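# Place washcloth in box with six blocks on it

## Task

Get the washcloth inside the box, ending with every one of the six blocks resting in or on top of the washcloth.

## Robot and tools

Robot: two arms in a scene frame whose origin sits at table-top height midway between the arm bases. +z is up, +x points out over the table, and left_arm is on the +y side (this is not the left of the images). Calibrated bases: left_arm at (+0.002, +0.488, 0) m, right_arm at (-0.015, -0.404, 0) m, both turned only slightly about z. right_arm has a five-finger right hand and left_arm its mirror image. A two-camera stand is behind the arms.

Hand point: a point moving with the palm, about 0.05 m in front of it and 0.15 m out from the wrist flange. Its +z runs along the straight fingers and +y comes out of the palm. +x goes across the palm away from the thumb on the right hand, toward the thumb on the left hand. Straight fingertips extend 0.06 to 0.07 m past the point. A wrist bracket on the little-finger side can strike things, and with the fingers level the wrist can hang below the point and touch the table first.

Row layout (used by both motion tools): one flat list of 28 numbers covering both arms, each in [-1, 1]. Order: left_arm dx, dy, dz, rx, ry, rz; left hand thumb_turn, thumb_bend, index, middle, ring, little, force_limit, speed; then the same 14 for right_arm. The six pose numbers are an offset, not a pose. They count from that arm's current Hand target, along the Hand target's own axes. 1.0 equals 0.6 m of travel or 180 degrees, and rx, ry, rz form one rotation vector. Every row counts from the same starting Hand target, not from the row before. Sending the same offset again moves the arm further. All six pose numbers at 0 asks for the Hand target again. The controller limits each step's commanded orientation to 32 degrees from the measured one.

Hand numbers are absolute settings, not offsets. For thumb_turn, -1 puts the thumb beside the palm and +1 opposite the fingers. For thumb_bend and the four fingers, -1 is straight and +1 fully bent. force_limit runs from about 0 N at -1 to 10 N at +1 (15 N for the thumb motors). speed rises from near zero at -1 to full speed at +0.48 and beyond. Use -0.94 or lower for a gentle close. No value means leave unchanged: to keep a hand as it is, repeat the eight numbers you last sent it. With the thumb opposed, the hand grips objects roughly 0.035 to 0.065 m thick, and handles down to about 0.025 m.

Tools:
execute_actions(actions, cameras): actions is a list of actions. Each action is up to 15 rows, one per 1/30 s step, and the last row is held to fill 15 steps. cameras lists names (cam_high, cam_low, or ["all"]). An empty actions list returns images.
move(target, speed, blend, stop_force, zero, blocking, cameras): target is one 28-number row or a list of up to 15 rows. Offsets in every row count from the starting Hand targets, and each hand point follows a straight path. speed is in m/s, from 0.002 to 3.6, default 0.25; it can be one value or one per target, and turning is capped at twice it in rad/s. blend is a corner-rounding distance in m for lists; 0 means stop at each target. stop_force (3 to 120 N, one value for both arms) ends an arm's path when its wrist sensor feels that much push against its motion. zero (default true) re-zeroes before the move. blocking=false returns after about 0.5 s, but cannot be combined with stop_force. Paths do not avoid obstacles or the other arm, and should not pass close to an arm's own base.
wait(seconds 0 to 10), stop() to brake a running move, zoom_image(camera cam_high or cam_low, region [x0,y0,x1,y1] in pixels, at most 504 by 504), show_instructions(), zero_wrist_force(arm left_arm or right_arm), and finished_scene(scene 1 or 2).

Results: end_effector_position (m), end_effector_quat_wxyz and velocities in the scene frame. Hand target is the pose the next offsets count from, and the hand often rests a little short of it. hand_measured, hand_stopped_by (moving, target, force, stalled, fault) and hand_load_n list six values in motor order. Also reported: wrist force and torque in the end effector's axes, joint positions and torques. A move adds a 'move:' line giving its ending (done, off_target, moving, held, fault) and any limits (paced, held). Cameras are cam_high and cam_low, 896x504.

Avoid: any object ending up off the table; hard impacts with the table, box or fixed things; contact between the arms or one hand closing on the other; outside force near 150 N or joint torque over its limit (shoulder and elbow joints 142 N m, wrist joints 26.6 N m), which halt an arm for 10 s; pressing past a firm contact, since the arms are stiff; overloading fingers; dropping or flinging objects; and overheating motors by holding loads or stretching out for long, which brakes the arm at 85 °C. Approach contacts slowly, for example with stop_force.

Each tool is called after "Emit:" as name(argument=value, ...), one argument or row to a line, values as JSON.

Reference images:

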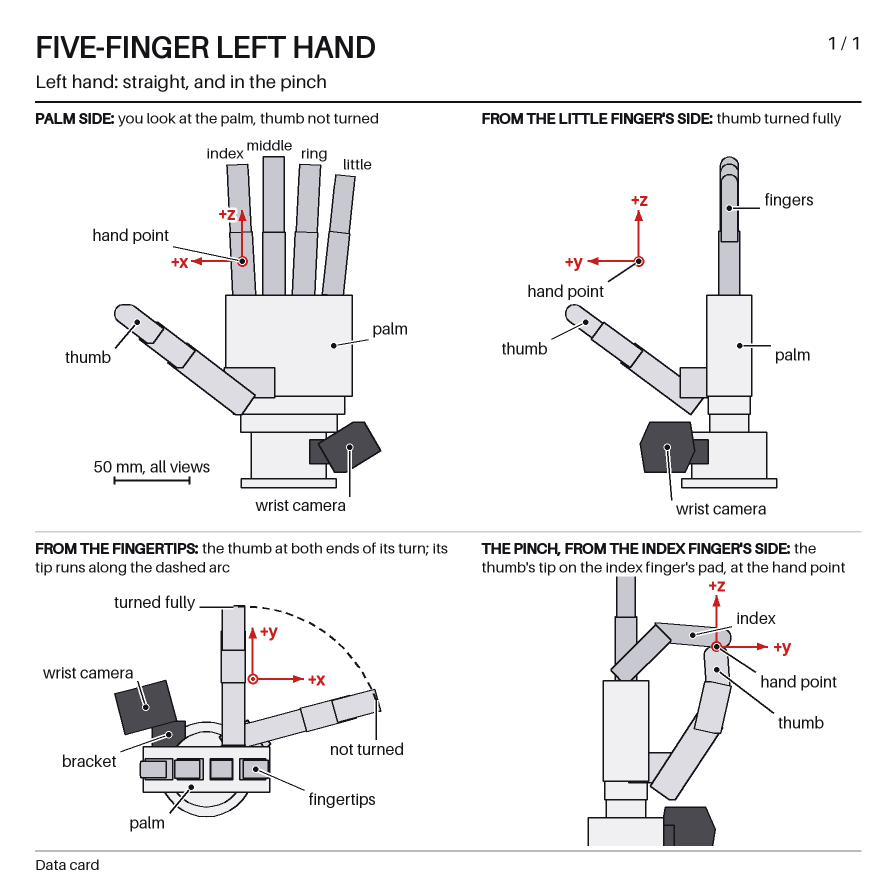

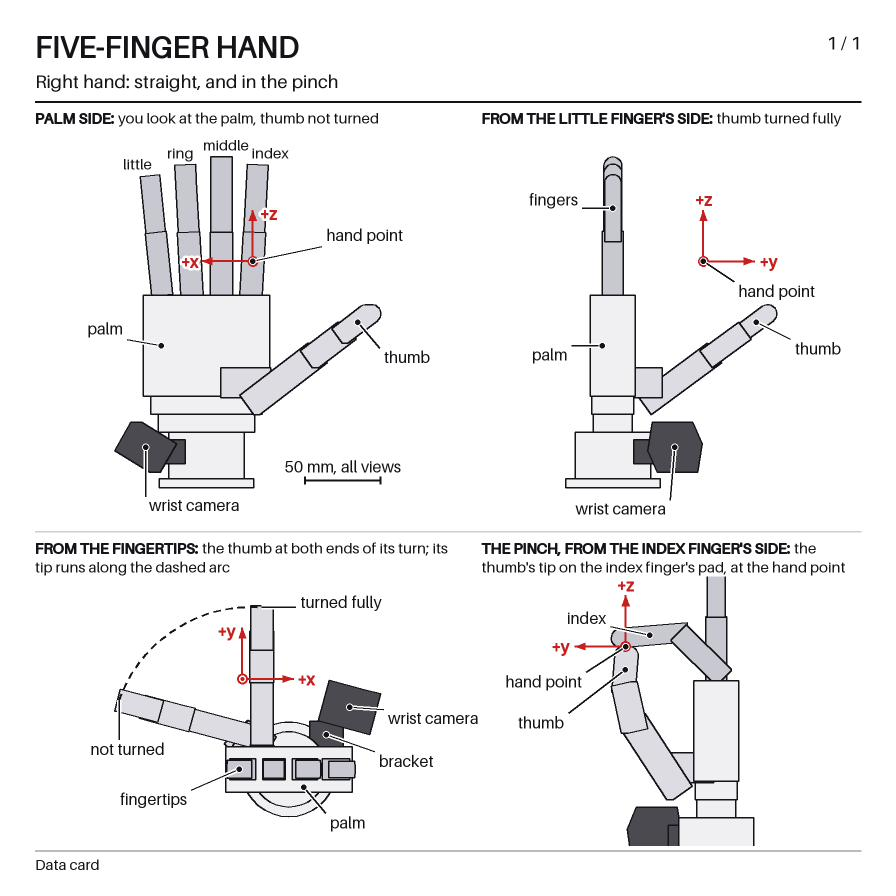

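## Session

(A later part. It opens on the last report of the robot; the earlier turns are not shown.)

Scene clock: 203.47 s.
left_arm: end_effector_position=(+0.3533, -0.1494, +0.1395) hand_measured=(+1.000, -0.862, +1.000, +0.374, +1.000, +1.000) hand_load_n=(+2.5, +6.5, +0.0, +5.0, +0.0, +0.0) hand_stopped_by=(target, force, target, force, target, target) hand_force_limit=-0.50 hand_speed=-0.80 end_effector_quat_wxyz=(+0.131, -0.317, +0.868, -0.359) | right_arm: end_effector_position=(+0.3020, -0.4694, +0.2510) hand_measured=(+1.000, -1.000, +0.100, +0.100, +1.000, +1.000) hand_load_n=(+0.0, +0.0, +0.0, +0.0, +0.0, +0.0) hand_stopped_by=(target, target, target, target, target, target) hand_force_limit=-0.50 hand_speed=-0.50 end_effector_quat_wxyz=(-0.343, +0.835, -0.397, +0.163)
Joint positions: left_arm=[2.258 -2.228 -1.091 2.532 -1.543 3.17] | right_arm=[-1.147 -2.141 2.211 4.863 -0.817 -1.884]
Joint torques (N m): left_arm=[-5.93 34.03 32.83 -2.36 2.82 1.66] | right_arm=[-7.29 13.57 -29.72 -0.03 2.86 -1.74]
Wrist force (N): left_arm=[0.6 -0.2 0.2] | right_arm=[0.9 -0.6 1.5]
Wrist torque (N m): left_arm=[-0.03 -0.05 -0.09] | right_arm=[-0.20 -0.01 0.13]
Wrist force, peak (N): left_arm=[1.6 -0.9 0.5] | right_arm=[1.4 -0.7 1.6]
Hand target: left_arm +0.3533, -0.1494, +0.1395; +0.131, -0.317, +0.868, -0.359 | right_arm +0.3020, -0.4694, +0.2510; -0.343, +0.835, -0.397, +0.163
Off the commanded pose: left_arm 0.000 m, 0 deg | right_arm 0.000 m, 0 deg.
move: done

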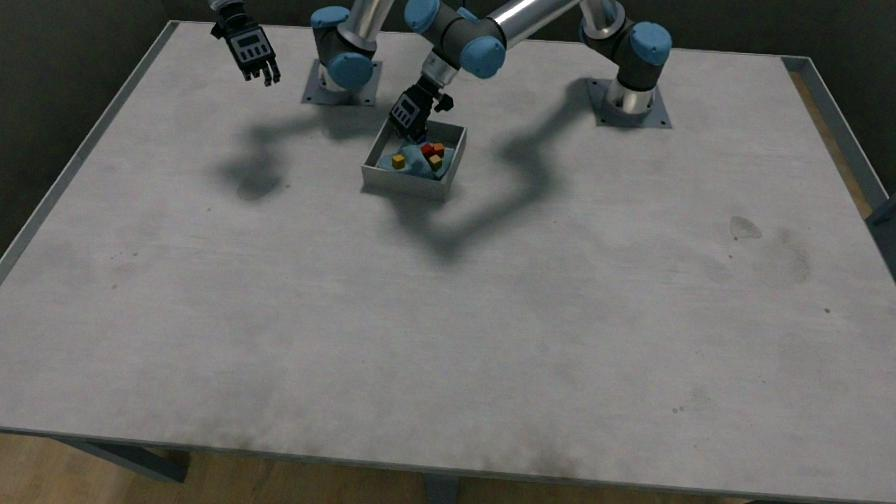

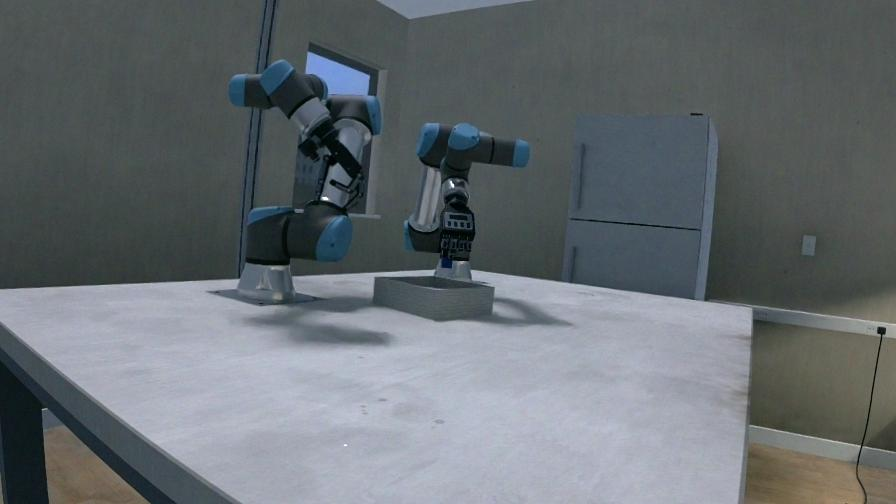

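Emit:
move(
  target=[
    [0.0193,-0.0162,0.0162,0,0,0,1,0,1,0.45,1,1,-0.5,-0.8, 0,0,0,0,0,0,1,-1,0.1,0.1,1,1,-0.5,-0.5],
    [0.0193,0.1017,0.134,0,0,0,1,0,1,0.45,1,1,-0.5,-0.8, 0,0,0,0,0,0,1,-1,0.1,0.1,1,1,-0.5,-0.5],
  ],
  speed=0.08,
  stop_force=5,
  cameras=["all"],
)

Emit:
zoom_image(
  camera="cam_high",
  region=[355, 80, 475, 210],
)

Scene clock: 207.33 s.
left_arm: end_effector_position=(+0.3531, -0.1671, +0.0566) hand_measured=(+1.000, -0.862, +1.000, +0.374, +1.000, +1.000) hand_load_n=(+2.0, +8.0, +0.0, +4.0, +0.0, +0.0) hand_stopped_by=(target, force, target, force, target, target) hand_force_limit=-0.50 hand_speed=-0.80 end_effector_quat_wxyz=(+0.131, -0.317, +0.868, -0.359) | right_arm: end_effector_position=(+0.3020, -0.4694, +0.2510) hand_measured=(+1.000, -1.000, +0.100, +0.100, +1.000, +1.000) hand_load_n=(+0.0, +0.0, +0.0, +0.5, +0.0, +0.0) hand_stopped_by=(target, target, target, target, target, target) hand_force_limit=-0.50 hand_speed=-0.50 end_effector_quat_wxyz=(-0.343, +0.835, -0.397, +0.163)
Joint positions: left_arm=[2.238 -2.323 -1.146 2.682 -1.558 3.155] | right_arm=[-1.147 -2.141 2.211 4.863 -0.817 -1.884]
Joint torques (N m): left_arm=[-0.12 56.64 31.48 -2.77 -0.61 -1.35] | right_arm=[-7.5 13.61 -29.37 -0.18 2.85 -1.67]
Wrist force (N): left_arm=[-0.2 -2.1 -0.9] | right_arm=[1.1 -0.4 1.6]
Wrist torque (N m): left_arm=[-0.09 -0.03 0.00] | right_arm=[-0.17 -0.03 0.15]
Wrist force, peak (N): left_arm=[-1.9 -12.0 -7.8] | right_arm=[1.1 -0.5 2.0]
Hand target: left_arm +0.3531, -0.1671, +0.0566; +0.131, -0.317, +0.868, -0.359 (not the last commanded pose) | right_arm +0.3020, -0.4694, +0.2510; -0.343, +0.835, -0.397, +0.163
Off the commanded pose: left_arm 0.017 m, 0 deg | right_arm 0.000 m, 0 deg.
move: contact (left_arm); path passed 1 of 2 targets

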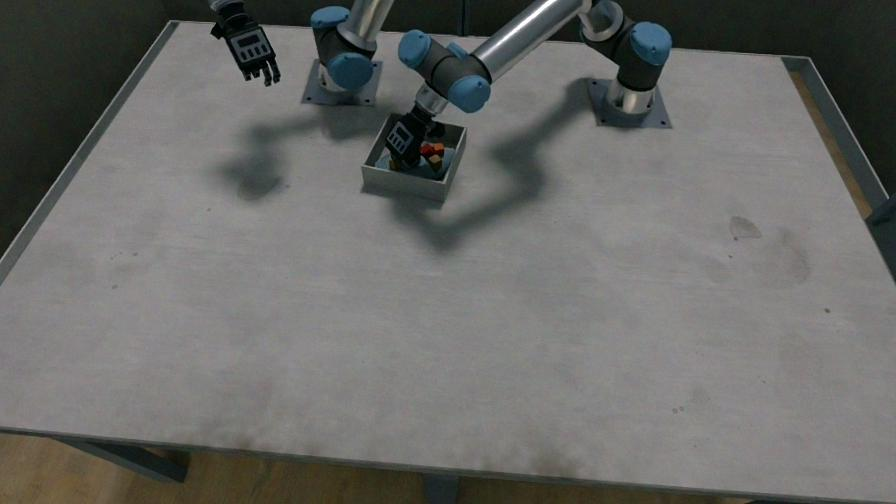

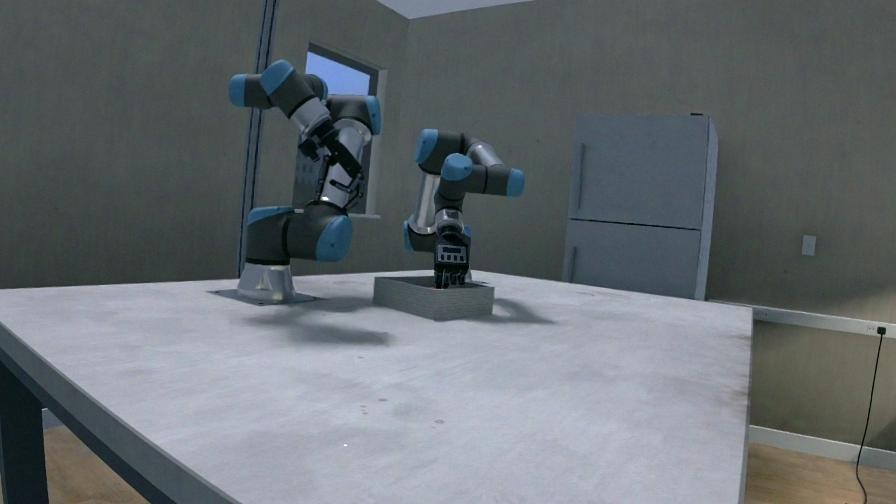

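Scaled by 3.877 from the camera's 896x504 image, which has a finer 1280x720 frame.

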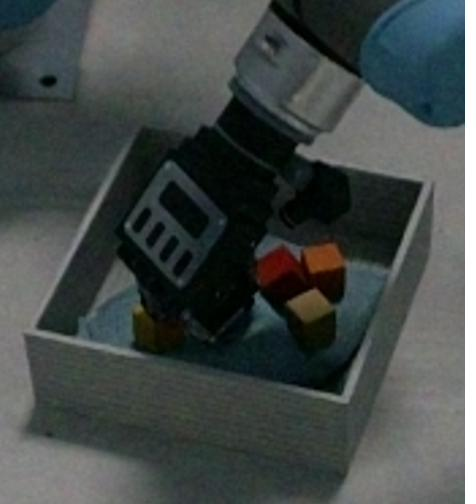

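Emit:
move(
  target=[
    [0,-0.0035,-0.0035,0,0,0,1,-1,1,0.1,1,1,-0.5,-0.5, 0,0,0,0,0,0,1,-1,0.1,0.1,1,1,-0.5,-0.5],
    [0,-0.16,-0.16,0,0,0,1,-1,1,0.1,1,1,-0.5,-0.5, 0,0,0,0,0,0,1,-1,0.1,0.1,1,1,-0.5,-0.5],
    [-0.25,-0.3,-0.2,0,0,0,1,-1,1,0.1,1,1,-0.5,-0.5, 0,0,0,0,0,0,1,-1,0.1,0.1,1,1,-0.5,-0.5],
  ],
  speed=[0.1,0.15,0.25],
  blend=[0,0.01,0],
  cameras=["all"],
)

Emit:
zoom_image(
  camera="cam_high",
  region=[355, 80, 475, 210],
)

Scene clock: 211.10 s.
left_arm: end_effector_position=(+0.4953, -0.1033, +0.2687) hand_measured=(+1.000, -1.000, +1.000, +0.100, +1.000, +1.000) hand_load_n=(+0.0, +0.0, +0.0, +0.0, +0.0, +0.0) hand_stopped_by=(target, target, target, target, target, target) hand_force_limit=-0.50 hand_speed=-0.50 end_effector_quat_wxyz=(+0.131, -0.317, +0.868, -0.359) | right_arm: end_effector_position=(+0.3020, -0.4694, +0.2510) hand_measured=(+1.000, -1.000, +0.100, +0.100, +1.000, +1.000) hand_load_n=(+0.0, +0.0, +0.0, +0.0, +0.0, +0.0) hand_stopped_by=(target, target, target, target, target, target) hand_force_limit=-0.50 hand_speed=-0.50 end_effector_quat_wxyz=(-0.343, +0.835, -0.397, +0.163)
Joint positions: left_arm=[2.473 -2.421 -0.423 2.041 -1.392 3.324] | right_arm=[-1.147 -2.141 2.211 4.863 -0.817 -1.884]
Joint torques (N m): left_arm=[6.82 39.58 32.69 -2.69 1.83 1.7] | right_arm=[-7.29 13.06 -29.41 -0.22 2.78 -1.64]
Wrist force (N): left_arm=[0.6 -0.2 0.1] | right_arm=[0.8 -0.5 1.7]
Wrist torque (N m): left_arm=[-0.06 -0.09 -0.09] | right_arm=[-0.20 0.00 0.13]
Wrist force, peak (N): left_arm=[-0.3 -2.4 -1.1] | right_arm=[1.1 -0.7 1.9]
Hand target: left_arm +0.4953, -0.1033, +0.2687; +0.131, -0.317, +0.868, -0.359 | right_arm +0.3020, -0.4694, +0.2510; -0.343, +0.835, -0.397, +0.163
Off the commanded pose: left_arm 0.000 m, 0 deg | right_arm 0.000 m, 0 deg.
move: done

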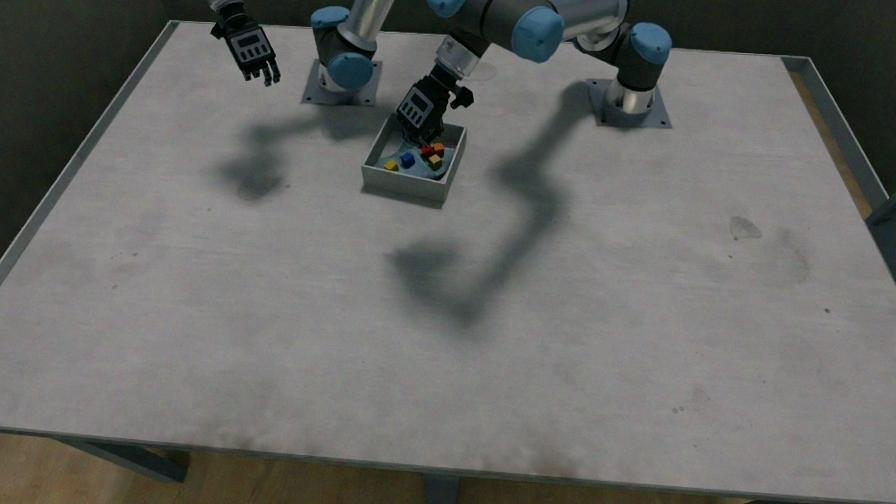

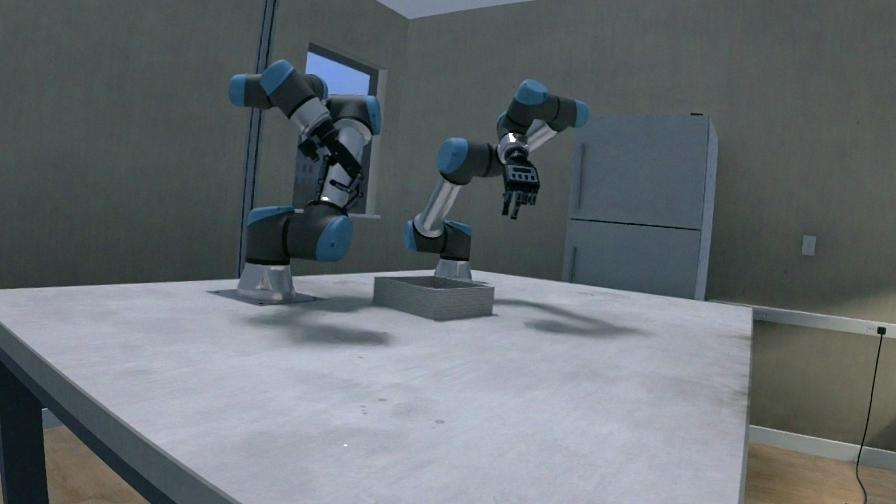

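Scaled by 3.877 from the camera's 896x504 image, which has a finer 1280x720 frame.

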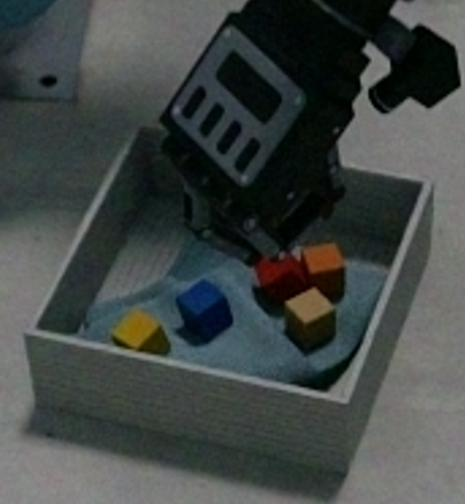

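Emit:
move(
  target=[-0.4185,0.444,-0.444,0,0,0,1,-1,0.1,0.1,1,1,-0.5,-0.5, 0,0,0,0,0,0,1,-1,0.1,0.1,1,1,-0.5,-0.5],
  speed=0.35,
  cameras=["all"],
)

Emit:
zoom_image(
  camera="cam_high",
  region=[355, 100, 475, 210],
)

Emit:
zoom_image(
  camera="cam_low",
  region=[370, 265, 500, 325],
)

Scene clock: 213.90 s.
left_arm: end_effector_position=(+0.4448, +0.3466, +0.2695) hand_measured=(+1.000, -1.000, +0.100, +0.100, +1.000, +1.000) hand_load_n=(+0.0, +0.0, +0.0, +0.0, +0.0, +0.5) hand_stopped_by=(target, target, target, target, target, target) hand_force_limit=-0.50 hand_speed=-0.50 end_effector_quat_wxyz=(+0.131, -0.317, +0.868, -0.359) | right_arm: end_effector_position=(+0.3020, -0.4694, +0.2510) hand_measured=(+1.000, -1.000, +0.100, +0.100, +1.000, +1.000) hand_load_n=(+0.0, +0.0, +0.0, +0.0, +0.0, +0.0) hand_stopped_by=(target, target, target, target, target, target) hand_force_limit=-0.50 hand_speed=-0.50 end_effector_quat_wxyz=(-0.343, +0.835, -0.397, +0.163)
Joint positions: left_arm=[3.398 -1.718 -1.573 2.084 -0.86 4.184] | right_arm=[-1.147 -2.141 2.211 4.863 -0.817 -1.884]
Joint torques (N m): left_arm=[6.49 13.5 6.16 -3.72 3.49 1.71] | right_arm=[-6.84 13.26 -29.44 -0.33 2.72 -1.49]
Wrist force (N): left_arm=[0.3 -0.9 0.0] | right_arm=[0.9 -0.4 1.6]
Wrist torque (N m): left_arm=[-0.14 -0.02 -0.08] | right_arm=[-0.17 -0.01 0.13]
Wrist force, peak (N): left_arm=[1.5 -1.3 0.9] | right_arm=[1.2 -0.7 1.8]
Hand target: left_arm +0.4448, +0.3466, +0.2695; +0.131, -0.317, +0.868, -0.359 | right_arm +0.3020, -0.4694, +0.2510; -0.343, +0.835, -0.397, +0.163
Off the commanded pose: left_arm 0.000 m, 0 deg | right_arm 0.000 m, 0 deg.
move: done

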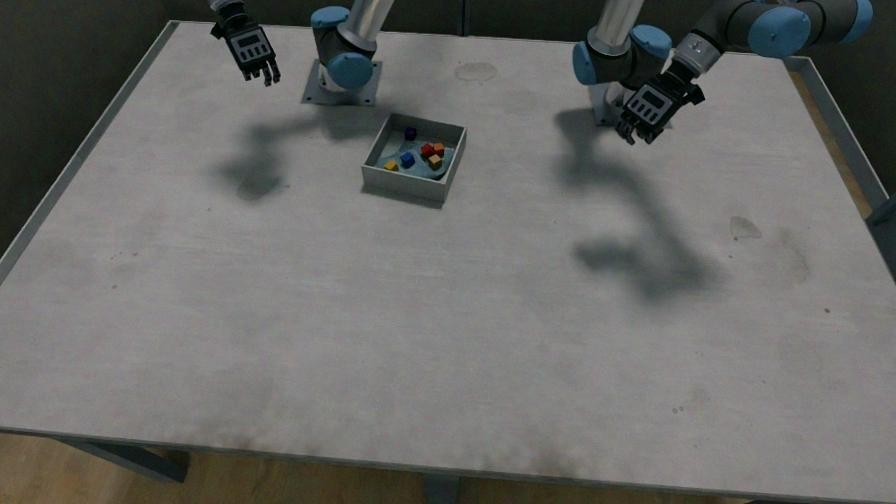

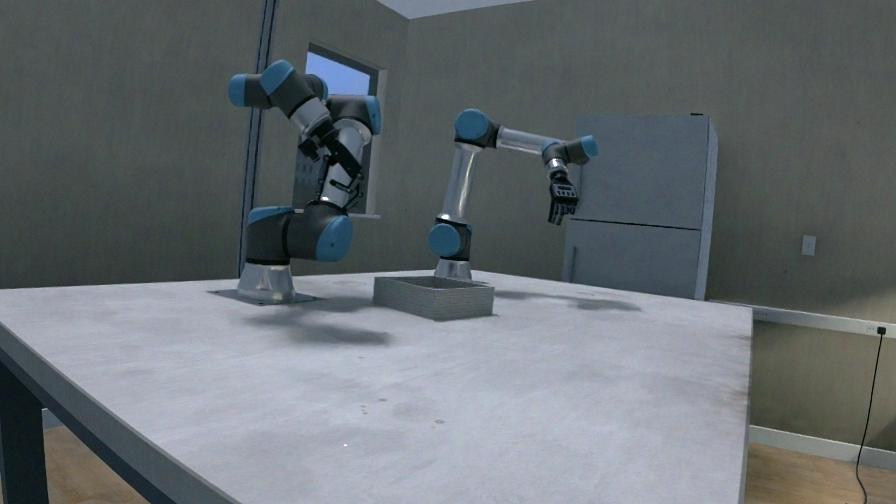

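Scaled by 4.200 from the camera's 896x504 image, which has a finer 1280x720 frame.

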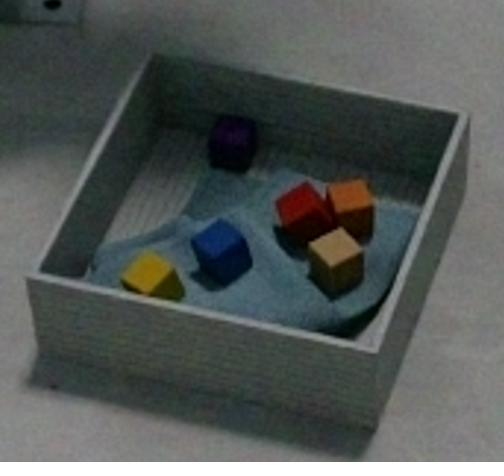

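Scaled by 3.877 from the camera's 896x504 image, which has a finer 1280x720 frame.

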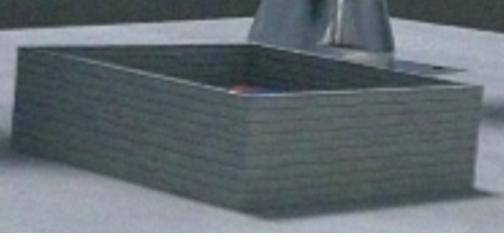

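Emit:
zoom_image(
  camera="cam_high",
  region=[375, 110, 435, 185],
)

Scaled by 6.720 from the camera's 896x504 image, which has a finer 1280x720 frame.

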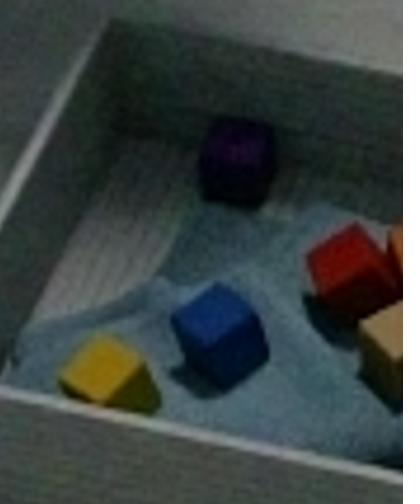

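Emit:
move(
  target=[0.8143,-0.077,0.5,0,0,0,1,0.4,0.25,0.25,1,1,-0.5,0, 0,0,0,0,0,0,1,-1,0.1,0.1,1,1,-0.5,-0.5],
  speed=0.3,
  cameras=["all"],
)

Emit:
zoom_image(
  camera="cam_high",
  region=[355, 80, 475, 210],
)

Emit:
zoom_image(
  camera="cam_low",
  region=[370, 200, 500, 325],
)

Scene clock: 227.33 s.
left_arm: end_effector_position=(+0.2285, -0.1550, +0.0894) hand_measured=(+1.000, -0.200, +0.250, +0.250, +1.000, +1.000) hand_load_n=(+0.5, +4.0, +0.0, +4.0, +0.0, +0.0) hand_stopped_by=(target, force, target, target, target, target) hand_force_limit=-0.50 hand_speed=0.00 end_effector_quat_wxyz=(+0.131, -0.317, +0.868, -0.359) | right_arm: end_effector_position=(+0.3020, -0.4694, +0.2510) hand_measured=(+1.000, -1.000, +0.100, +0.100, +1.000, +1.000) hand_load_n=(+0.0, +0.0, +0.0, +0.0, +0.0, +0.0) hand_stopped_by=(target, target, target, target, target, target) hand_force_limit=-0.50 hand_speed=-0.50 end_effector_quat_wxyz=(-0.343, +0.835, -0.397, +0.163)
Joint positions: left_arm=[2.071 -2.152 -1.351 2.71 -1.675 3.037] | right_arm=[-1.147 -2.141 2.211 4.863 -0.817 -1.884]
Joint torques (N m): left_arm=[-6.07 29.83 32.36 -2.65 -2.46 -2.01] | right_arm=[-6.9 12.94 -28.79 -0.4 2.63 -1.51]
Wrist force (N): left_arm=[0.3 -0.4 0.0] | right_arm=[1.1 -0.4 1.6]
Wrist torque (N m): left_arm=[-0.10 -0.01 -0.02] | right_arm=[-0.18 -0.03 0.14]
Wrist force, peak (N): left_arm=[1.5 -0.4 0.6] | right_arm=[1.2 -0.6 1.9]
Hand target: left_arm +0.2285, -0.1550, +0.0894; +0.131, -0.317, +0.868, -0.359 | right_arm +0.3020, -0.4694, +0.2510; -0.343, +0.835, -0.397, +0.163
Off the commanded pose: left_arm 0.000 m, 0 deg | right_arm 0.000 m, 0 deg.
move: done

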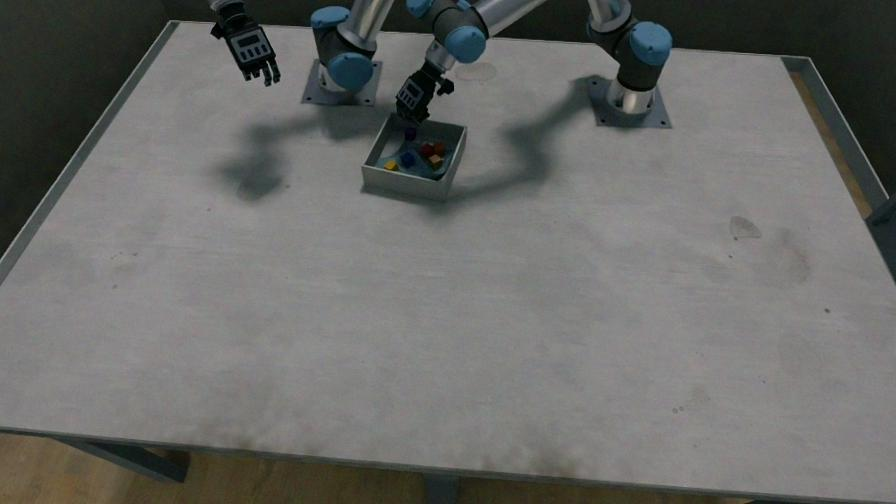

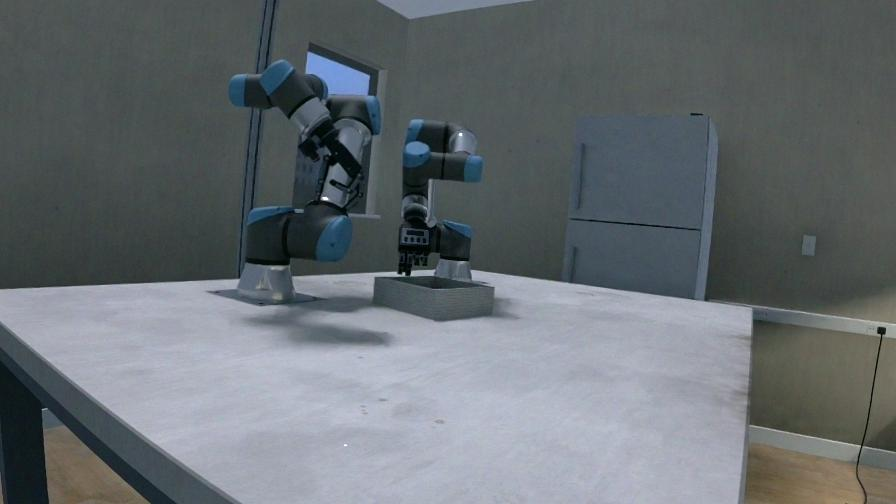

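Scaled by 3.877 from the camera's 896x504 image, which has a finer 1280x720 frame.

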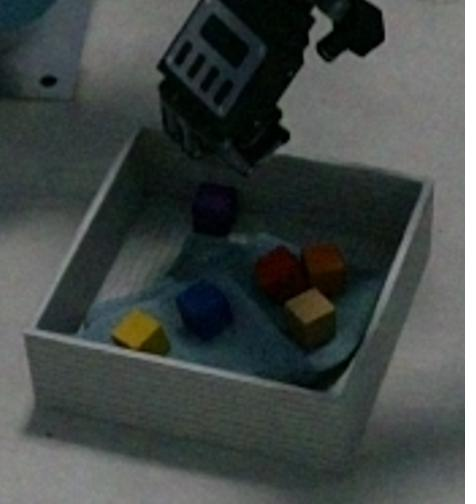

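Scaled by 3.877 from the camera's 896x504 image, which has a finer 1280x720 frame.

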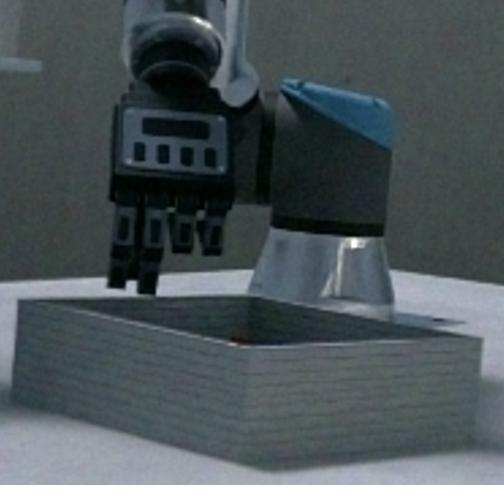

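Emit:
zoom_image(
  camera="cam_high",
  region=[385, 90, 445, 150],
)

Scaled by 8.400 from the camera's 896x504 image, which has a finer 1280x720 frame.

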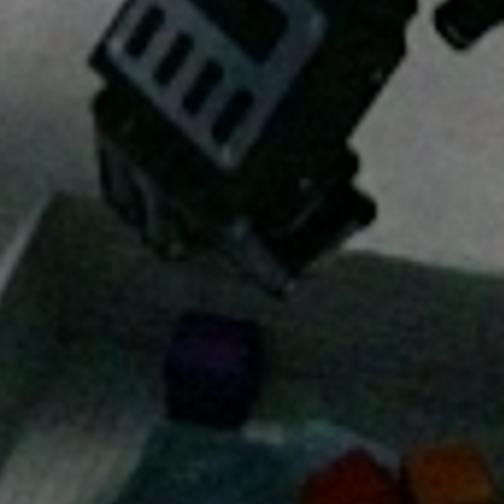

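Emit:
move(
  target=[0,0.0707,0.0707,0,0,0,1,0.4,0.25,0.25,1,1,-0.5,0, 0,0,0,0,0,0,1,-1,0.1,0.1,1,1,-0.5,-0.5],
  speed=0.03,
  stop_force=3.5,
  cameras=["all"],
)

Emit:
zoom_image(
  camera="cam_high",
  region=[385, 90, 445, 150],
)

Scene clock: 231.23 s.
left_arm: end_effector_position=(+0.2285, -0.1549, +0.0587) hand_measured=(+1.000, -0.200, +0.250, +0.250, +1.000, +1.000) hand_load_n=(+0.0, +2.5, +0.0, +4.0, +0.0, +0.0) hand_stopped_by=(target, force, target, target, target, target) hand_force_limit=-0.50 hand_speed=0.00 end_effector_quat_wxyz=(+0.131, -0.317, +0.868, -0.359) | right_arm: end_effector_position=(+0.3020, -0.4694, +0.2510) hand_measured=(+1.000, -1.000, +0.100, +0.100, +1.000, +1.000) hand_load_n=(+0.0, +0.0, +0.0, +0.0, +0.0, +0.0) hand_stopped_by=(target, target, target, target, target, target) hand_force_limit=-0.50 hand_speed=-0.50 end_effector_quat_wxyz=(-0.343, +0.835, -0.397, +0.163)
Joint positions: left_arm=[2.071 -2.18 -1.389 2.776 -1.675 3.037] | right_arm=[-1.147 -2.141 2.211 4.863 -0.817 -1.884]
Joint torques (N m): left_arm=[-3.09 52.28 31.4 -2.52 1.62 -1.61] | right_arm=[-6.79 12.87 -28.87 -0.37 2.62 -1.44]
Wrist force (N): left_arm=[0.5 -0.4 -0.2] | right_arm=[1.2 -0.5 1.7]
Wrist torque (N m): left_arm=[-0.09 -0.05 -0.01] | right_arm=[-0.21 -0.06 0.15]
Wrist force, peak (N): left_arm=[-0.9 -4.8 -1.1] | right_arm=[1.2 -0.5 1.9]
Hand target: left_arm +0.2285, -0.1549, +0.0587; +0.131, -0.317, +0.868, -0.359 (not the last commanded pose) | right_arm +0.3020, -0.4694, +0.2510; -0.343, +0.835, -0.397, +0.163
Off the commanded pose: left_arm 0.029 m, 0 deg | right_arm 0.000 m, 0 deg.
move: contact (left_arm)

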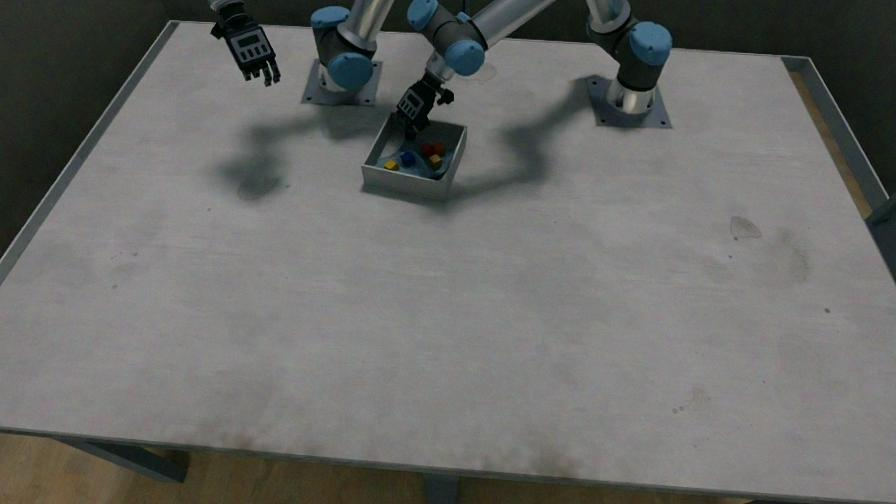

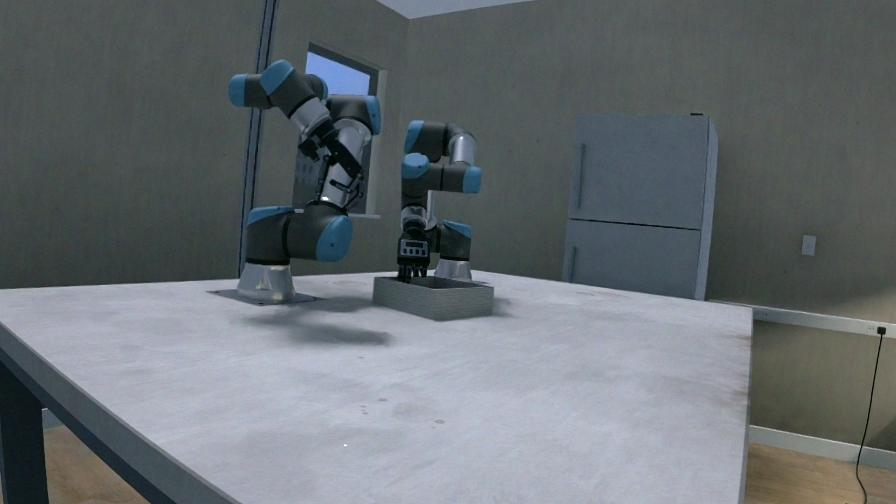

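Scaled by 8.400 from the camera's 896x504 image, which has a finer 1280x720 frame.

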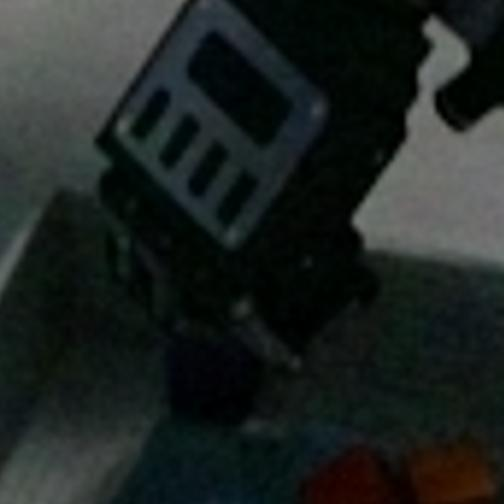

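Emit:
move(
  target=[-0.0038,-0.0467,-0.0477,0,0.1571,0.1571,1,-1,0.25,1,1,1,-0.5,0, 0,0,0,0,0,0,1,-1,0.1,0.1,1,1,-0.5,-0.5],
  speed=0.15,
  cameras=["cam_high"],
)

Emit:
zoom_image(
  camera="cam_high",
  region=[375, 80, 455, 160],
)

Scene clock: 235.40 s.
left_arm: end_effector_position=(+0.2300, -0.1532, +0.0987) hand_measured=(+1.000, -1.000, +0.250, +0.250, +1.000, +1.000) hand_load_n=(+0.0, +0.0, +0.0, +0.0, +0.0, +0.0) hand_stopped_by=(target, target, target, force, target, target) hand_force_limit=-0.50 hand_speed=0.00 end_effector_quat_wxyz=(+0.000, -0.001, +0.924, -0.382) | right_arm: end_effector_position=(+0.3020, -0.4694, +0.2510) hand_measured=(+1.000, -1.000, +0.100, +0.100, +1.000, +1.000) hand_load_n=(+0.0, +0.0, +0.0, +0.0, +0.0, +0.0) hand_stopped_by=(target, target, target, target, target, target) hand_force_limit=-0.50 hand_speed=-0.50 end_effector_quat_wxyz=(-0.343, +0.835, -0.397, +0.163)
Joint positions: left_arm=[2.228 -2.228 -1.225 2.531 -1.094 3.685] | right_arm=[-1.147 -2.141 2.211 4.863 -0.817 -1.884]
Joint torques (N m): left_arm=[7.08 33.11 32.39 -2.98 3.27 1.69] | right_arm=[-6.46 12.77 -29.15 -0.55 2.52 -1.43]
Wrist force (N): left_arm=[0.5 -0.8 -0.2] | right_arm=[1.0 -0.5 1.6]
Wrist torque (N m): left_arm=[-0.10 -0.08 -0.07] | right_arm=[-0.20 -0.02 0.14]
Wrist force, peak (N): left_arm=[-0.5 -3.3 1.1] | right_arm=[1.1 -0.8 1.8]
Hand target: left_arm +0.2300, -0.1532, +0.0987; +0.000, -0.001, +0.924, -0.382 | right_arm +0.3020, -0.4694, +0.2510; -0.343, +0.835, -0.397, +0.163
Off the commanded pose: left_arm 0.000 m, 0 deg | right_arm 0.000 m, 0 deg.
move: done
Images, in order (width x height): cam_high 896x504.

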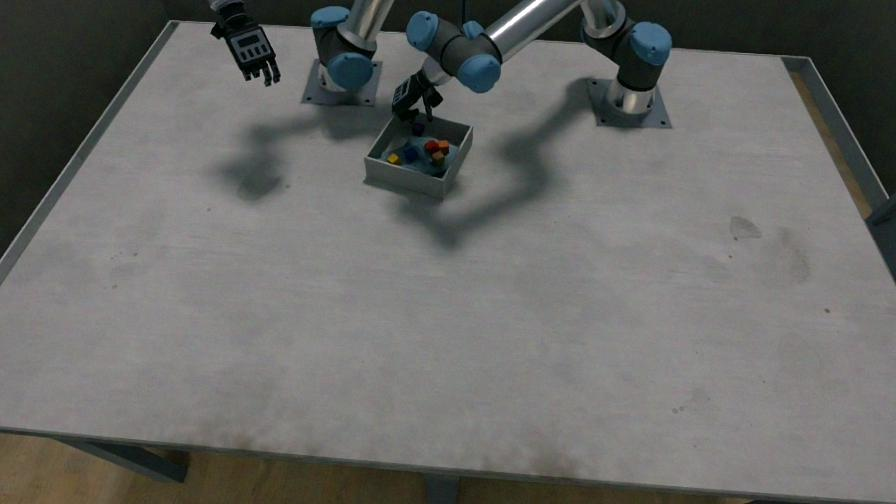

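Scaled by 6.300 from the camera's 896x504 image, which has a finer 1280x720 frame.

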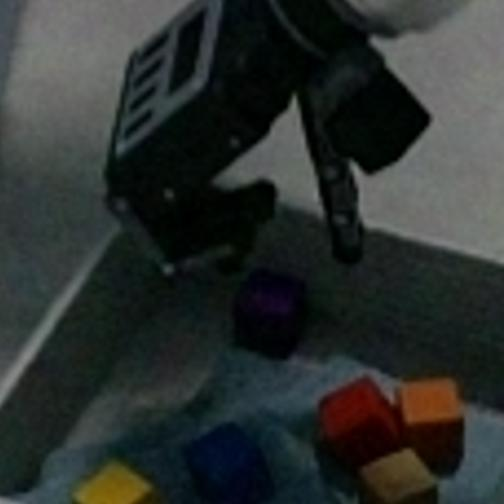

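Emit:
zoom_image(
  camera="cam_high",
  region=[355, 95, 485, 210],
)

Scaled by 3.877 from the camera's 896x504 image, which has a finer 1280x720 frame.

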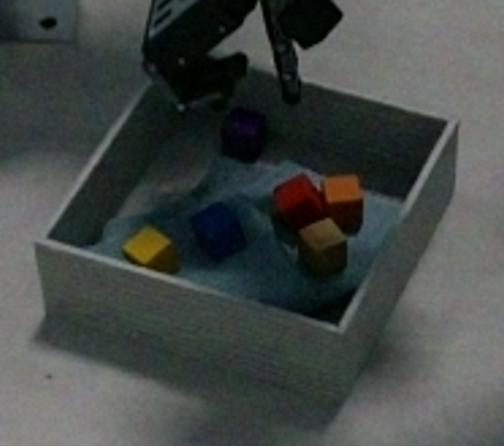

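Emit:
execute_actions(
  actions=[],
  cameras=["all"],
)

Emit:
zoom_image(
  camera="cam_high",
  region=[360, 90, 500, 190],
)

Scene clock: 239.77 s.
left_arm: end_effector_position=(+0.2300, -0.1532, +0.0987) hand_measured=(+1.000, -1.000, +0.250, +0.250, +1.000, +1.000) hand_load_n=(+0.0, +0.0, +0.0, +0.0, +0.5, +0.0) hand_stopped_by=(target, target, target, force, target, target) hand_force_limit=-0.50 hand_speed=0.00 end_effector_quat_wxyz=(+0.000, -0.001, +0.924, -0.382) | right_arm: end_effector_position=(+0.3020, -0.4694, +0.2510) hand_measured=(+1.000, -1.000, +0.100, +0.100, +1.000, +1.000) hand_load_n=(+0.0, +0.0, +0.0, +0.0, +0.0, +0.0) hand_stopped_by=(target, target, target, target, target, target) hand_force_limit=-0.50 hand_speed=-0.50 end_effector_quat_wxyz=(-0.343, +0.835, -0.397, +0.163)
Joint positions: left_arm=[2.228 -2.228 -1.225 2.53 -1.094 3.686] | right_arm=[-1.147 -2.141 2.211 4.863 -0.817 -1.884]
Joint velocities: within noise
Joint torques (N m): left_arm=[6.97 33.2 31.47 -2.9 3.15 1.7] | right_arm=[-6.45 13.04 -29.03 -0.51 2.55 -1.38]
Wrist force (N): left_arm=[0.2 -0.3 -0.3] | right_arm=[0.8 -0.6 1.4]
Wrist torque (N m): left_arm=[-0.02 -0.05 -0.09] | right_arm=[-0.18 0.00 0.13]
Wrist force, peak (N): left_arm=[0.5 -0.9 -0.2] | right_arm=[1.2 -0.7 1.8]
Hand target: left_arm +0.2300, -0.1532, +0.0987; +0.000, -0.001, +0.924, -0.382 | right_arm +0.3020, -0.4694, +0.2510; -0.343, +0.835, -0.397, +0.163
Off the commanded pose: left_arm 0.000 m, 0 deg | right_arm 0.000 m, 0 deg.

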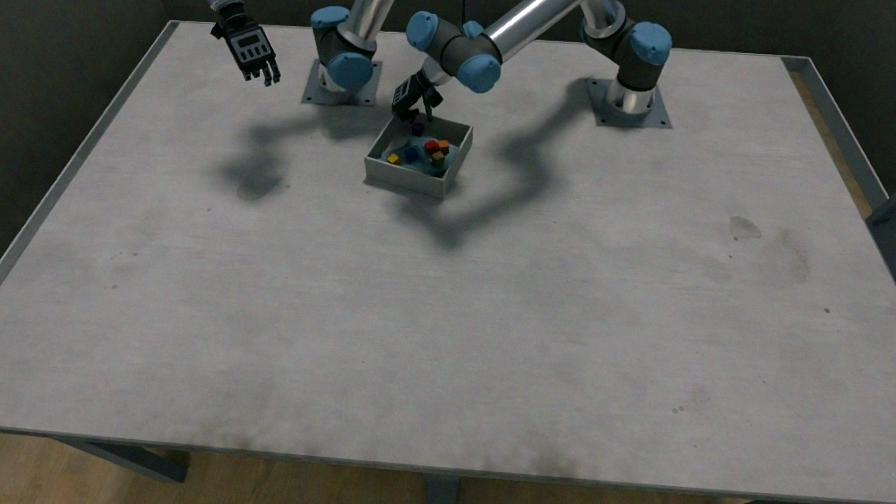

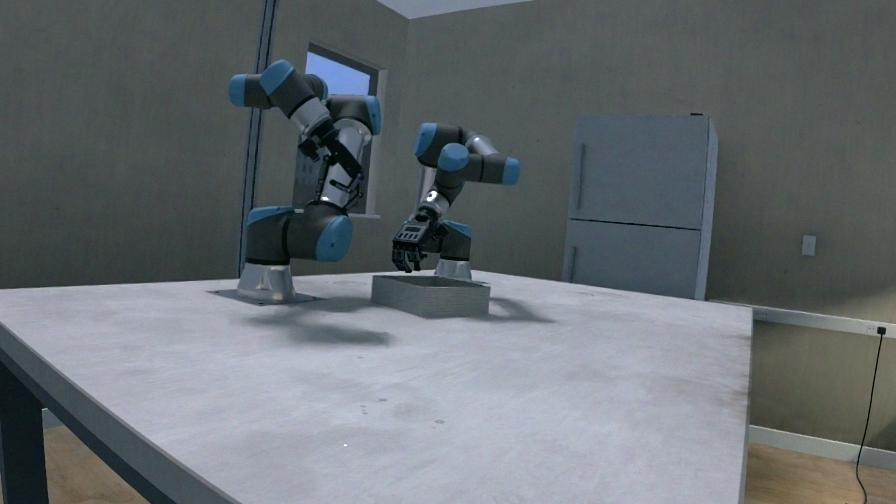

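Scaled by 3.600 from the camera's 896x504 image, which has a finer 1280x720 frame.

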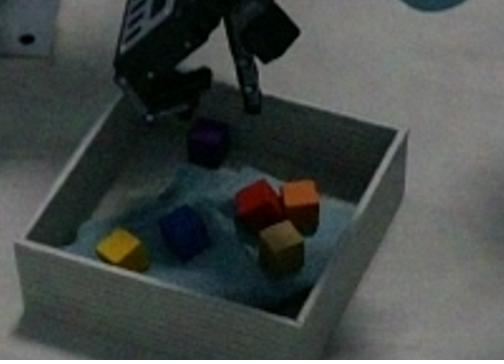

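Emit:
zoom_image(
  camera="cam_high",
  region=[400, 110, 440, 150],
)

Scaled by 12.600 from the camera's 896x504 image, which has a finer 1280x720 frame.

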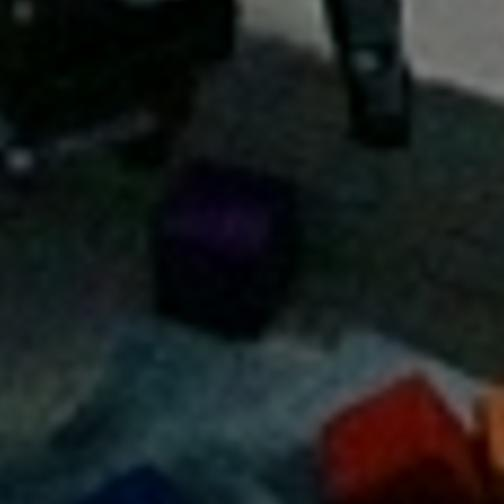

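Emit:
move(
  target=[0.035,0.0625,0.020,0,0.0668,0.0668,1,-1,0.25,0.99,1,1,-0.5,0,0,0,0,0,0,0,1,-1,0.1,0.1,1,1,-0.5,-0.5],
  speed=0.15,
  cameras=["cam_high"],
)

Emit:
zoom_image(
  camera="cam_high",
  region=[380, 90, 480, 190],
)

Scene clock: 248.30 s.
left_arm: end_effector_position=(+0.2089, -0.1352, +0.0638) hand_measured=(+1.000, -1.000, +0.250, +0.990, +1.000, +1.000) hand_load_n=(+0.0, +0.0, +0.0, +0.0, +0.0, +0.0) hand_stopped_by=(target, target, target, target, target, target) hand_force_limit=-0.50 hand_speed=0.00 end_effector_quat_wxyz=(-0.057, +0.136, +0.914, -0.378) | right_arm: end_effector_position=(+0.3020, -0.4694, +0.2510) hand_measured=(+1.000, -1.000, +0.100, +0.100, +1.000, +1.000) hand_load_n=(+0.0, +0.0, +0.0, +0.0, +0.0, +0.0) hand_stopped_by=(target, target, target, target, target, target) hand_force_limit=-0.50 hand_speed=-0.50 end_effector_quat_wxyz=(-0.343, +0.835, -0.397, +0.163)
Joint positions: left_arm=[2.255 -2.305 -1.227 2.434 -0.92 4.009] | right_arm=[-1.147 -2.141 2.211 4.863 -0.817 -1.884]
Joint torques (N m): left_arm=[6.67 34.58 30.33 -3.51 3.45 1.9] | right_arm=[-5.94 12.72 -28.14 -0.55 2.51 -1.35]
Wrist force (N): left_arm=[0.4 -0.2 -0.2] | right_arm=[0.9 -0.4 1.8]
Wrist torque (N m): left_arm=[0.01 -0.05 -0.10] | right_arm=[-0.18 -0.02 0.14]
Wrist force, peak (N): left_arm=[0.8 -0.8 -0.2] | right_arm=[1.1 -0.6 2.0]
Hand target: left_arm +0.2089, -0.1352, +0.0638; -0.057, +0.136, +0.914, -0.378 | right_arm +0.3020, -0.4694, +0.2510; -0.343, +0.835, -0.397, +0.163
Off the commanded pose: left_arm 0.000 m, 0 deg | right_arm 0.000 m, 0 deg.
move: done
Images, in order (width x height): cam_high 896x504.

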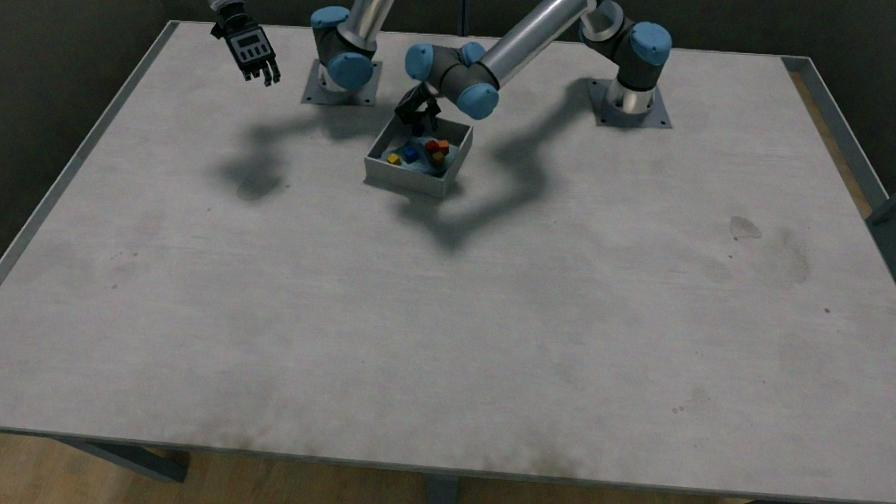

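Scaled by 5.040 from the camera's 896x504 image, which has a finer 1280x720 frame.

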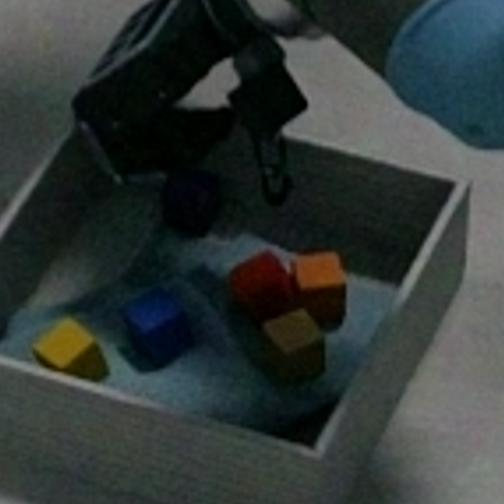

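Emit:
move(
  target=[0,0.0401,0.0401,0,0,0,1,-1,0.25,0.99,1,1,-0.5,0,0,0,0,0,0,0,1,-1,0.1,0.1,1,1,-0.5,-0.5],
  speed=0.04,
  stop_force=3,
  cameras=["cam_high"],
)

Emit:
zoom_image(
  camera="cam_high",
  region=[380, 90, 480, 190],
)

Scene clock: 250.53 s.
left_arm: end_effector_position=(+0.2089, -0.1351, +0.0428) hand_measured=(+1.000, -1.000, +0.250, +0.990, +1.000, +1.000) hand_load_n=(+0.0, +0.0, -1.0, +0.0, +0.0, +0.0) hand_stopped_by=(target, target, target, target, target, target) hand_force_limit=-0.50 hand_speed=0.00 end_effector_quat_wxyz=(-0.057, +0.136, +0.914, -0.378) | right_arm: end_effector_position=(+0.3020, -0.4694, +0.2510) hand_measured=(+1.000, -1.000, +0.100, +0.100, +1.000, +1.000) hand_load_n=(+0.0, +0.0, +0.0, +0.0, +0.0, +0.0) hand_stopped_by=(target, target, target, target, target, target) hand_force_limit=-0.50 hand_speed=-0.50 end_effector_quat_wxyz=(-0.343, +0.835, -0.397, +0.163)
Joint positions: left_arm=[2.255 -2.326 -1.248 2.475 -0.92 4.01] | right_arm=[-1.147 -2.141 2.211 4.863 -0.817 -1.884]
Joint torques (N m): left_arm=[5.09 55.74 29.79 -3.36 -1.4 1.55] | right_arm=[-6.1 12.64 -28.6 -0.56 2.39 -1.33]
Wrist force (N): left_arm=[0.0 -1.3 -0.9] | right_arm=[1.0 -0.4 1.9]
Wrist torque (N m): left_arm=[-0.03 -0.01 -0.10] | right_arm=[-0.20 -0.03 0.14]
Wrist force, peak (N): left_arm=[-0.6 -16.6 -10.7] | right_arm=[1.1 -0.9 1.8]
Hand target: left_arm +0.2089, -0.1351, +0.0428; -0.057, +0.136, +0.914, -0.378 (not the last commanded pose) | right_arm +0.3020, -0.4694, +0.2510; -0.343, +0.835, -0.397, +0.163
Off the commanded pose: left_arm 0.013 m, 0 deg | right_arm 0.000 m, 0 deg.
move: contact (left_arm)
Images, in order (width x height): cam_high 896x504.

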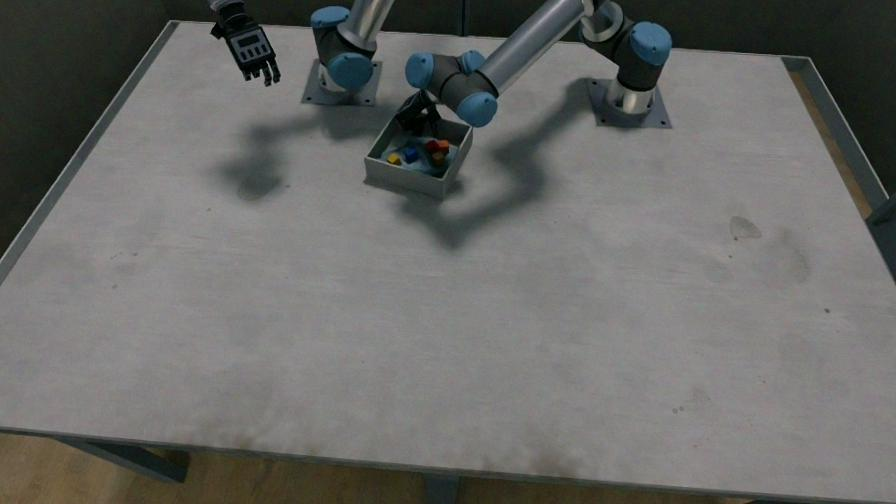

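Scaled by 5.040 from the camera's 896x504 image, which has a finer 1280x720 frame.

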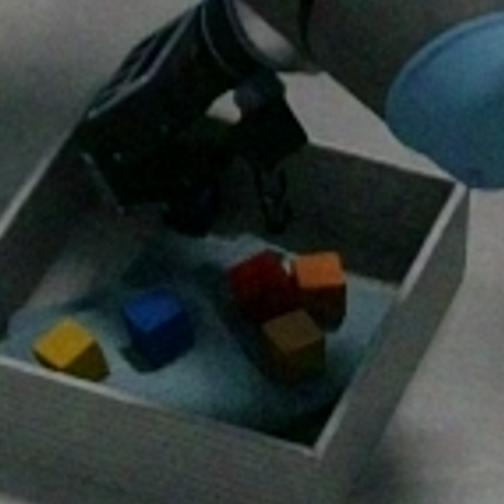

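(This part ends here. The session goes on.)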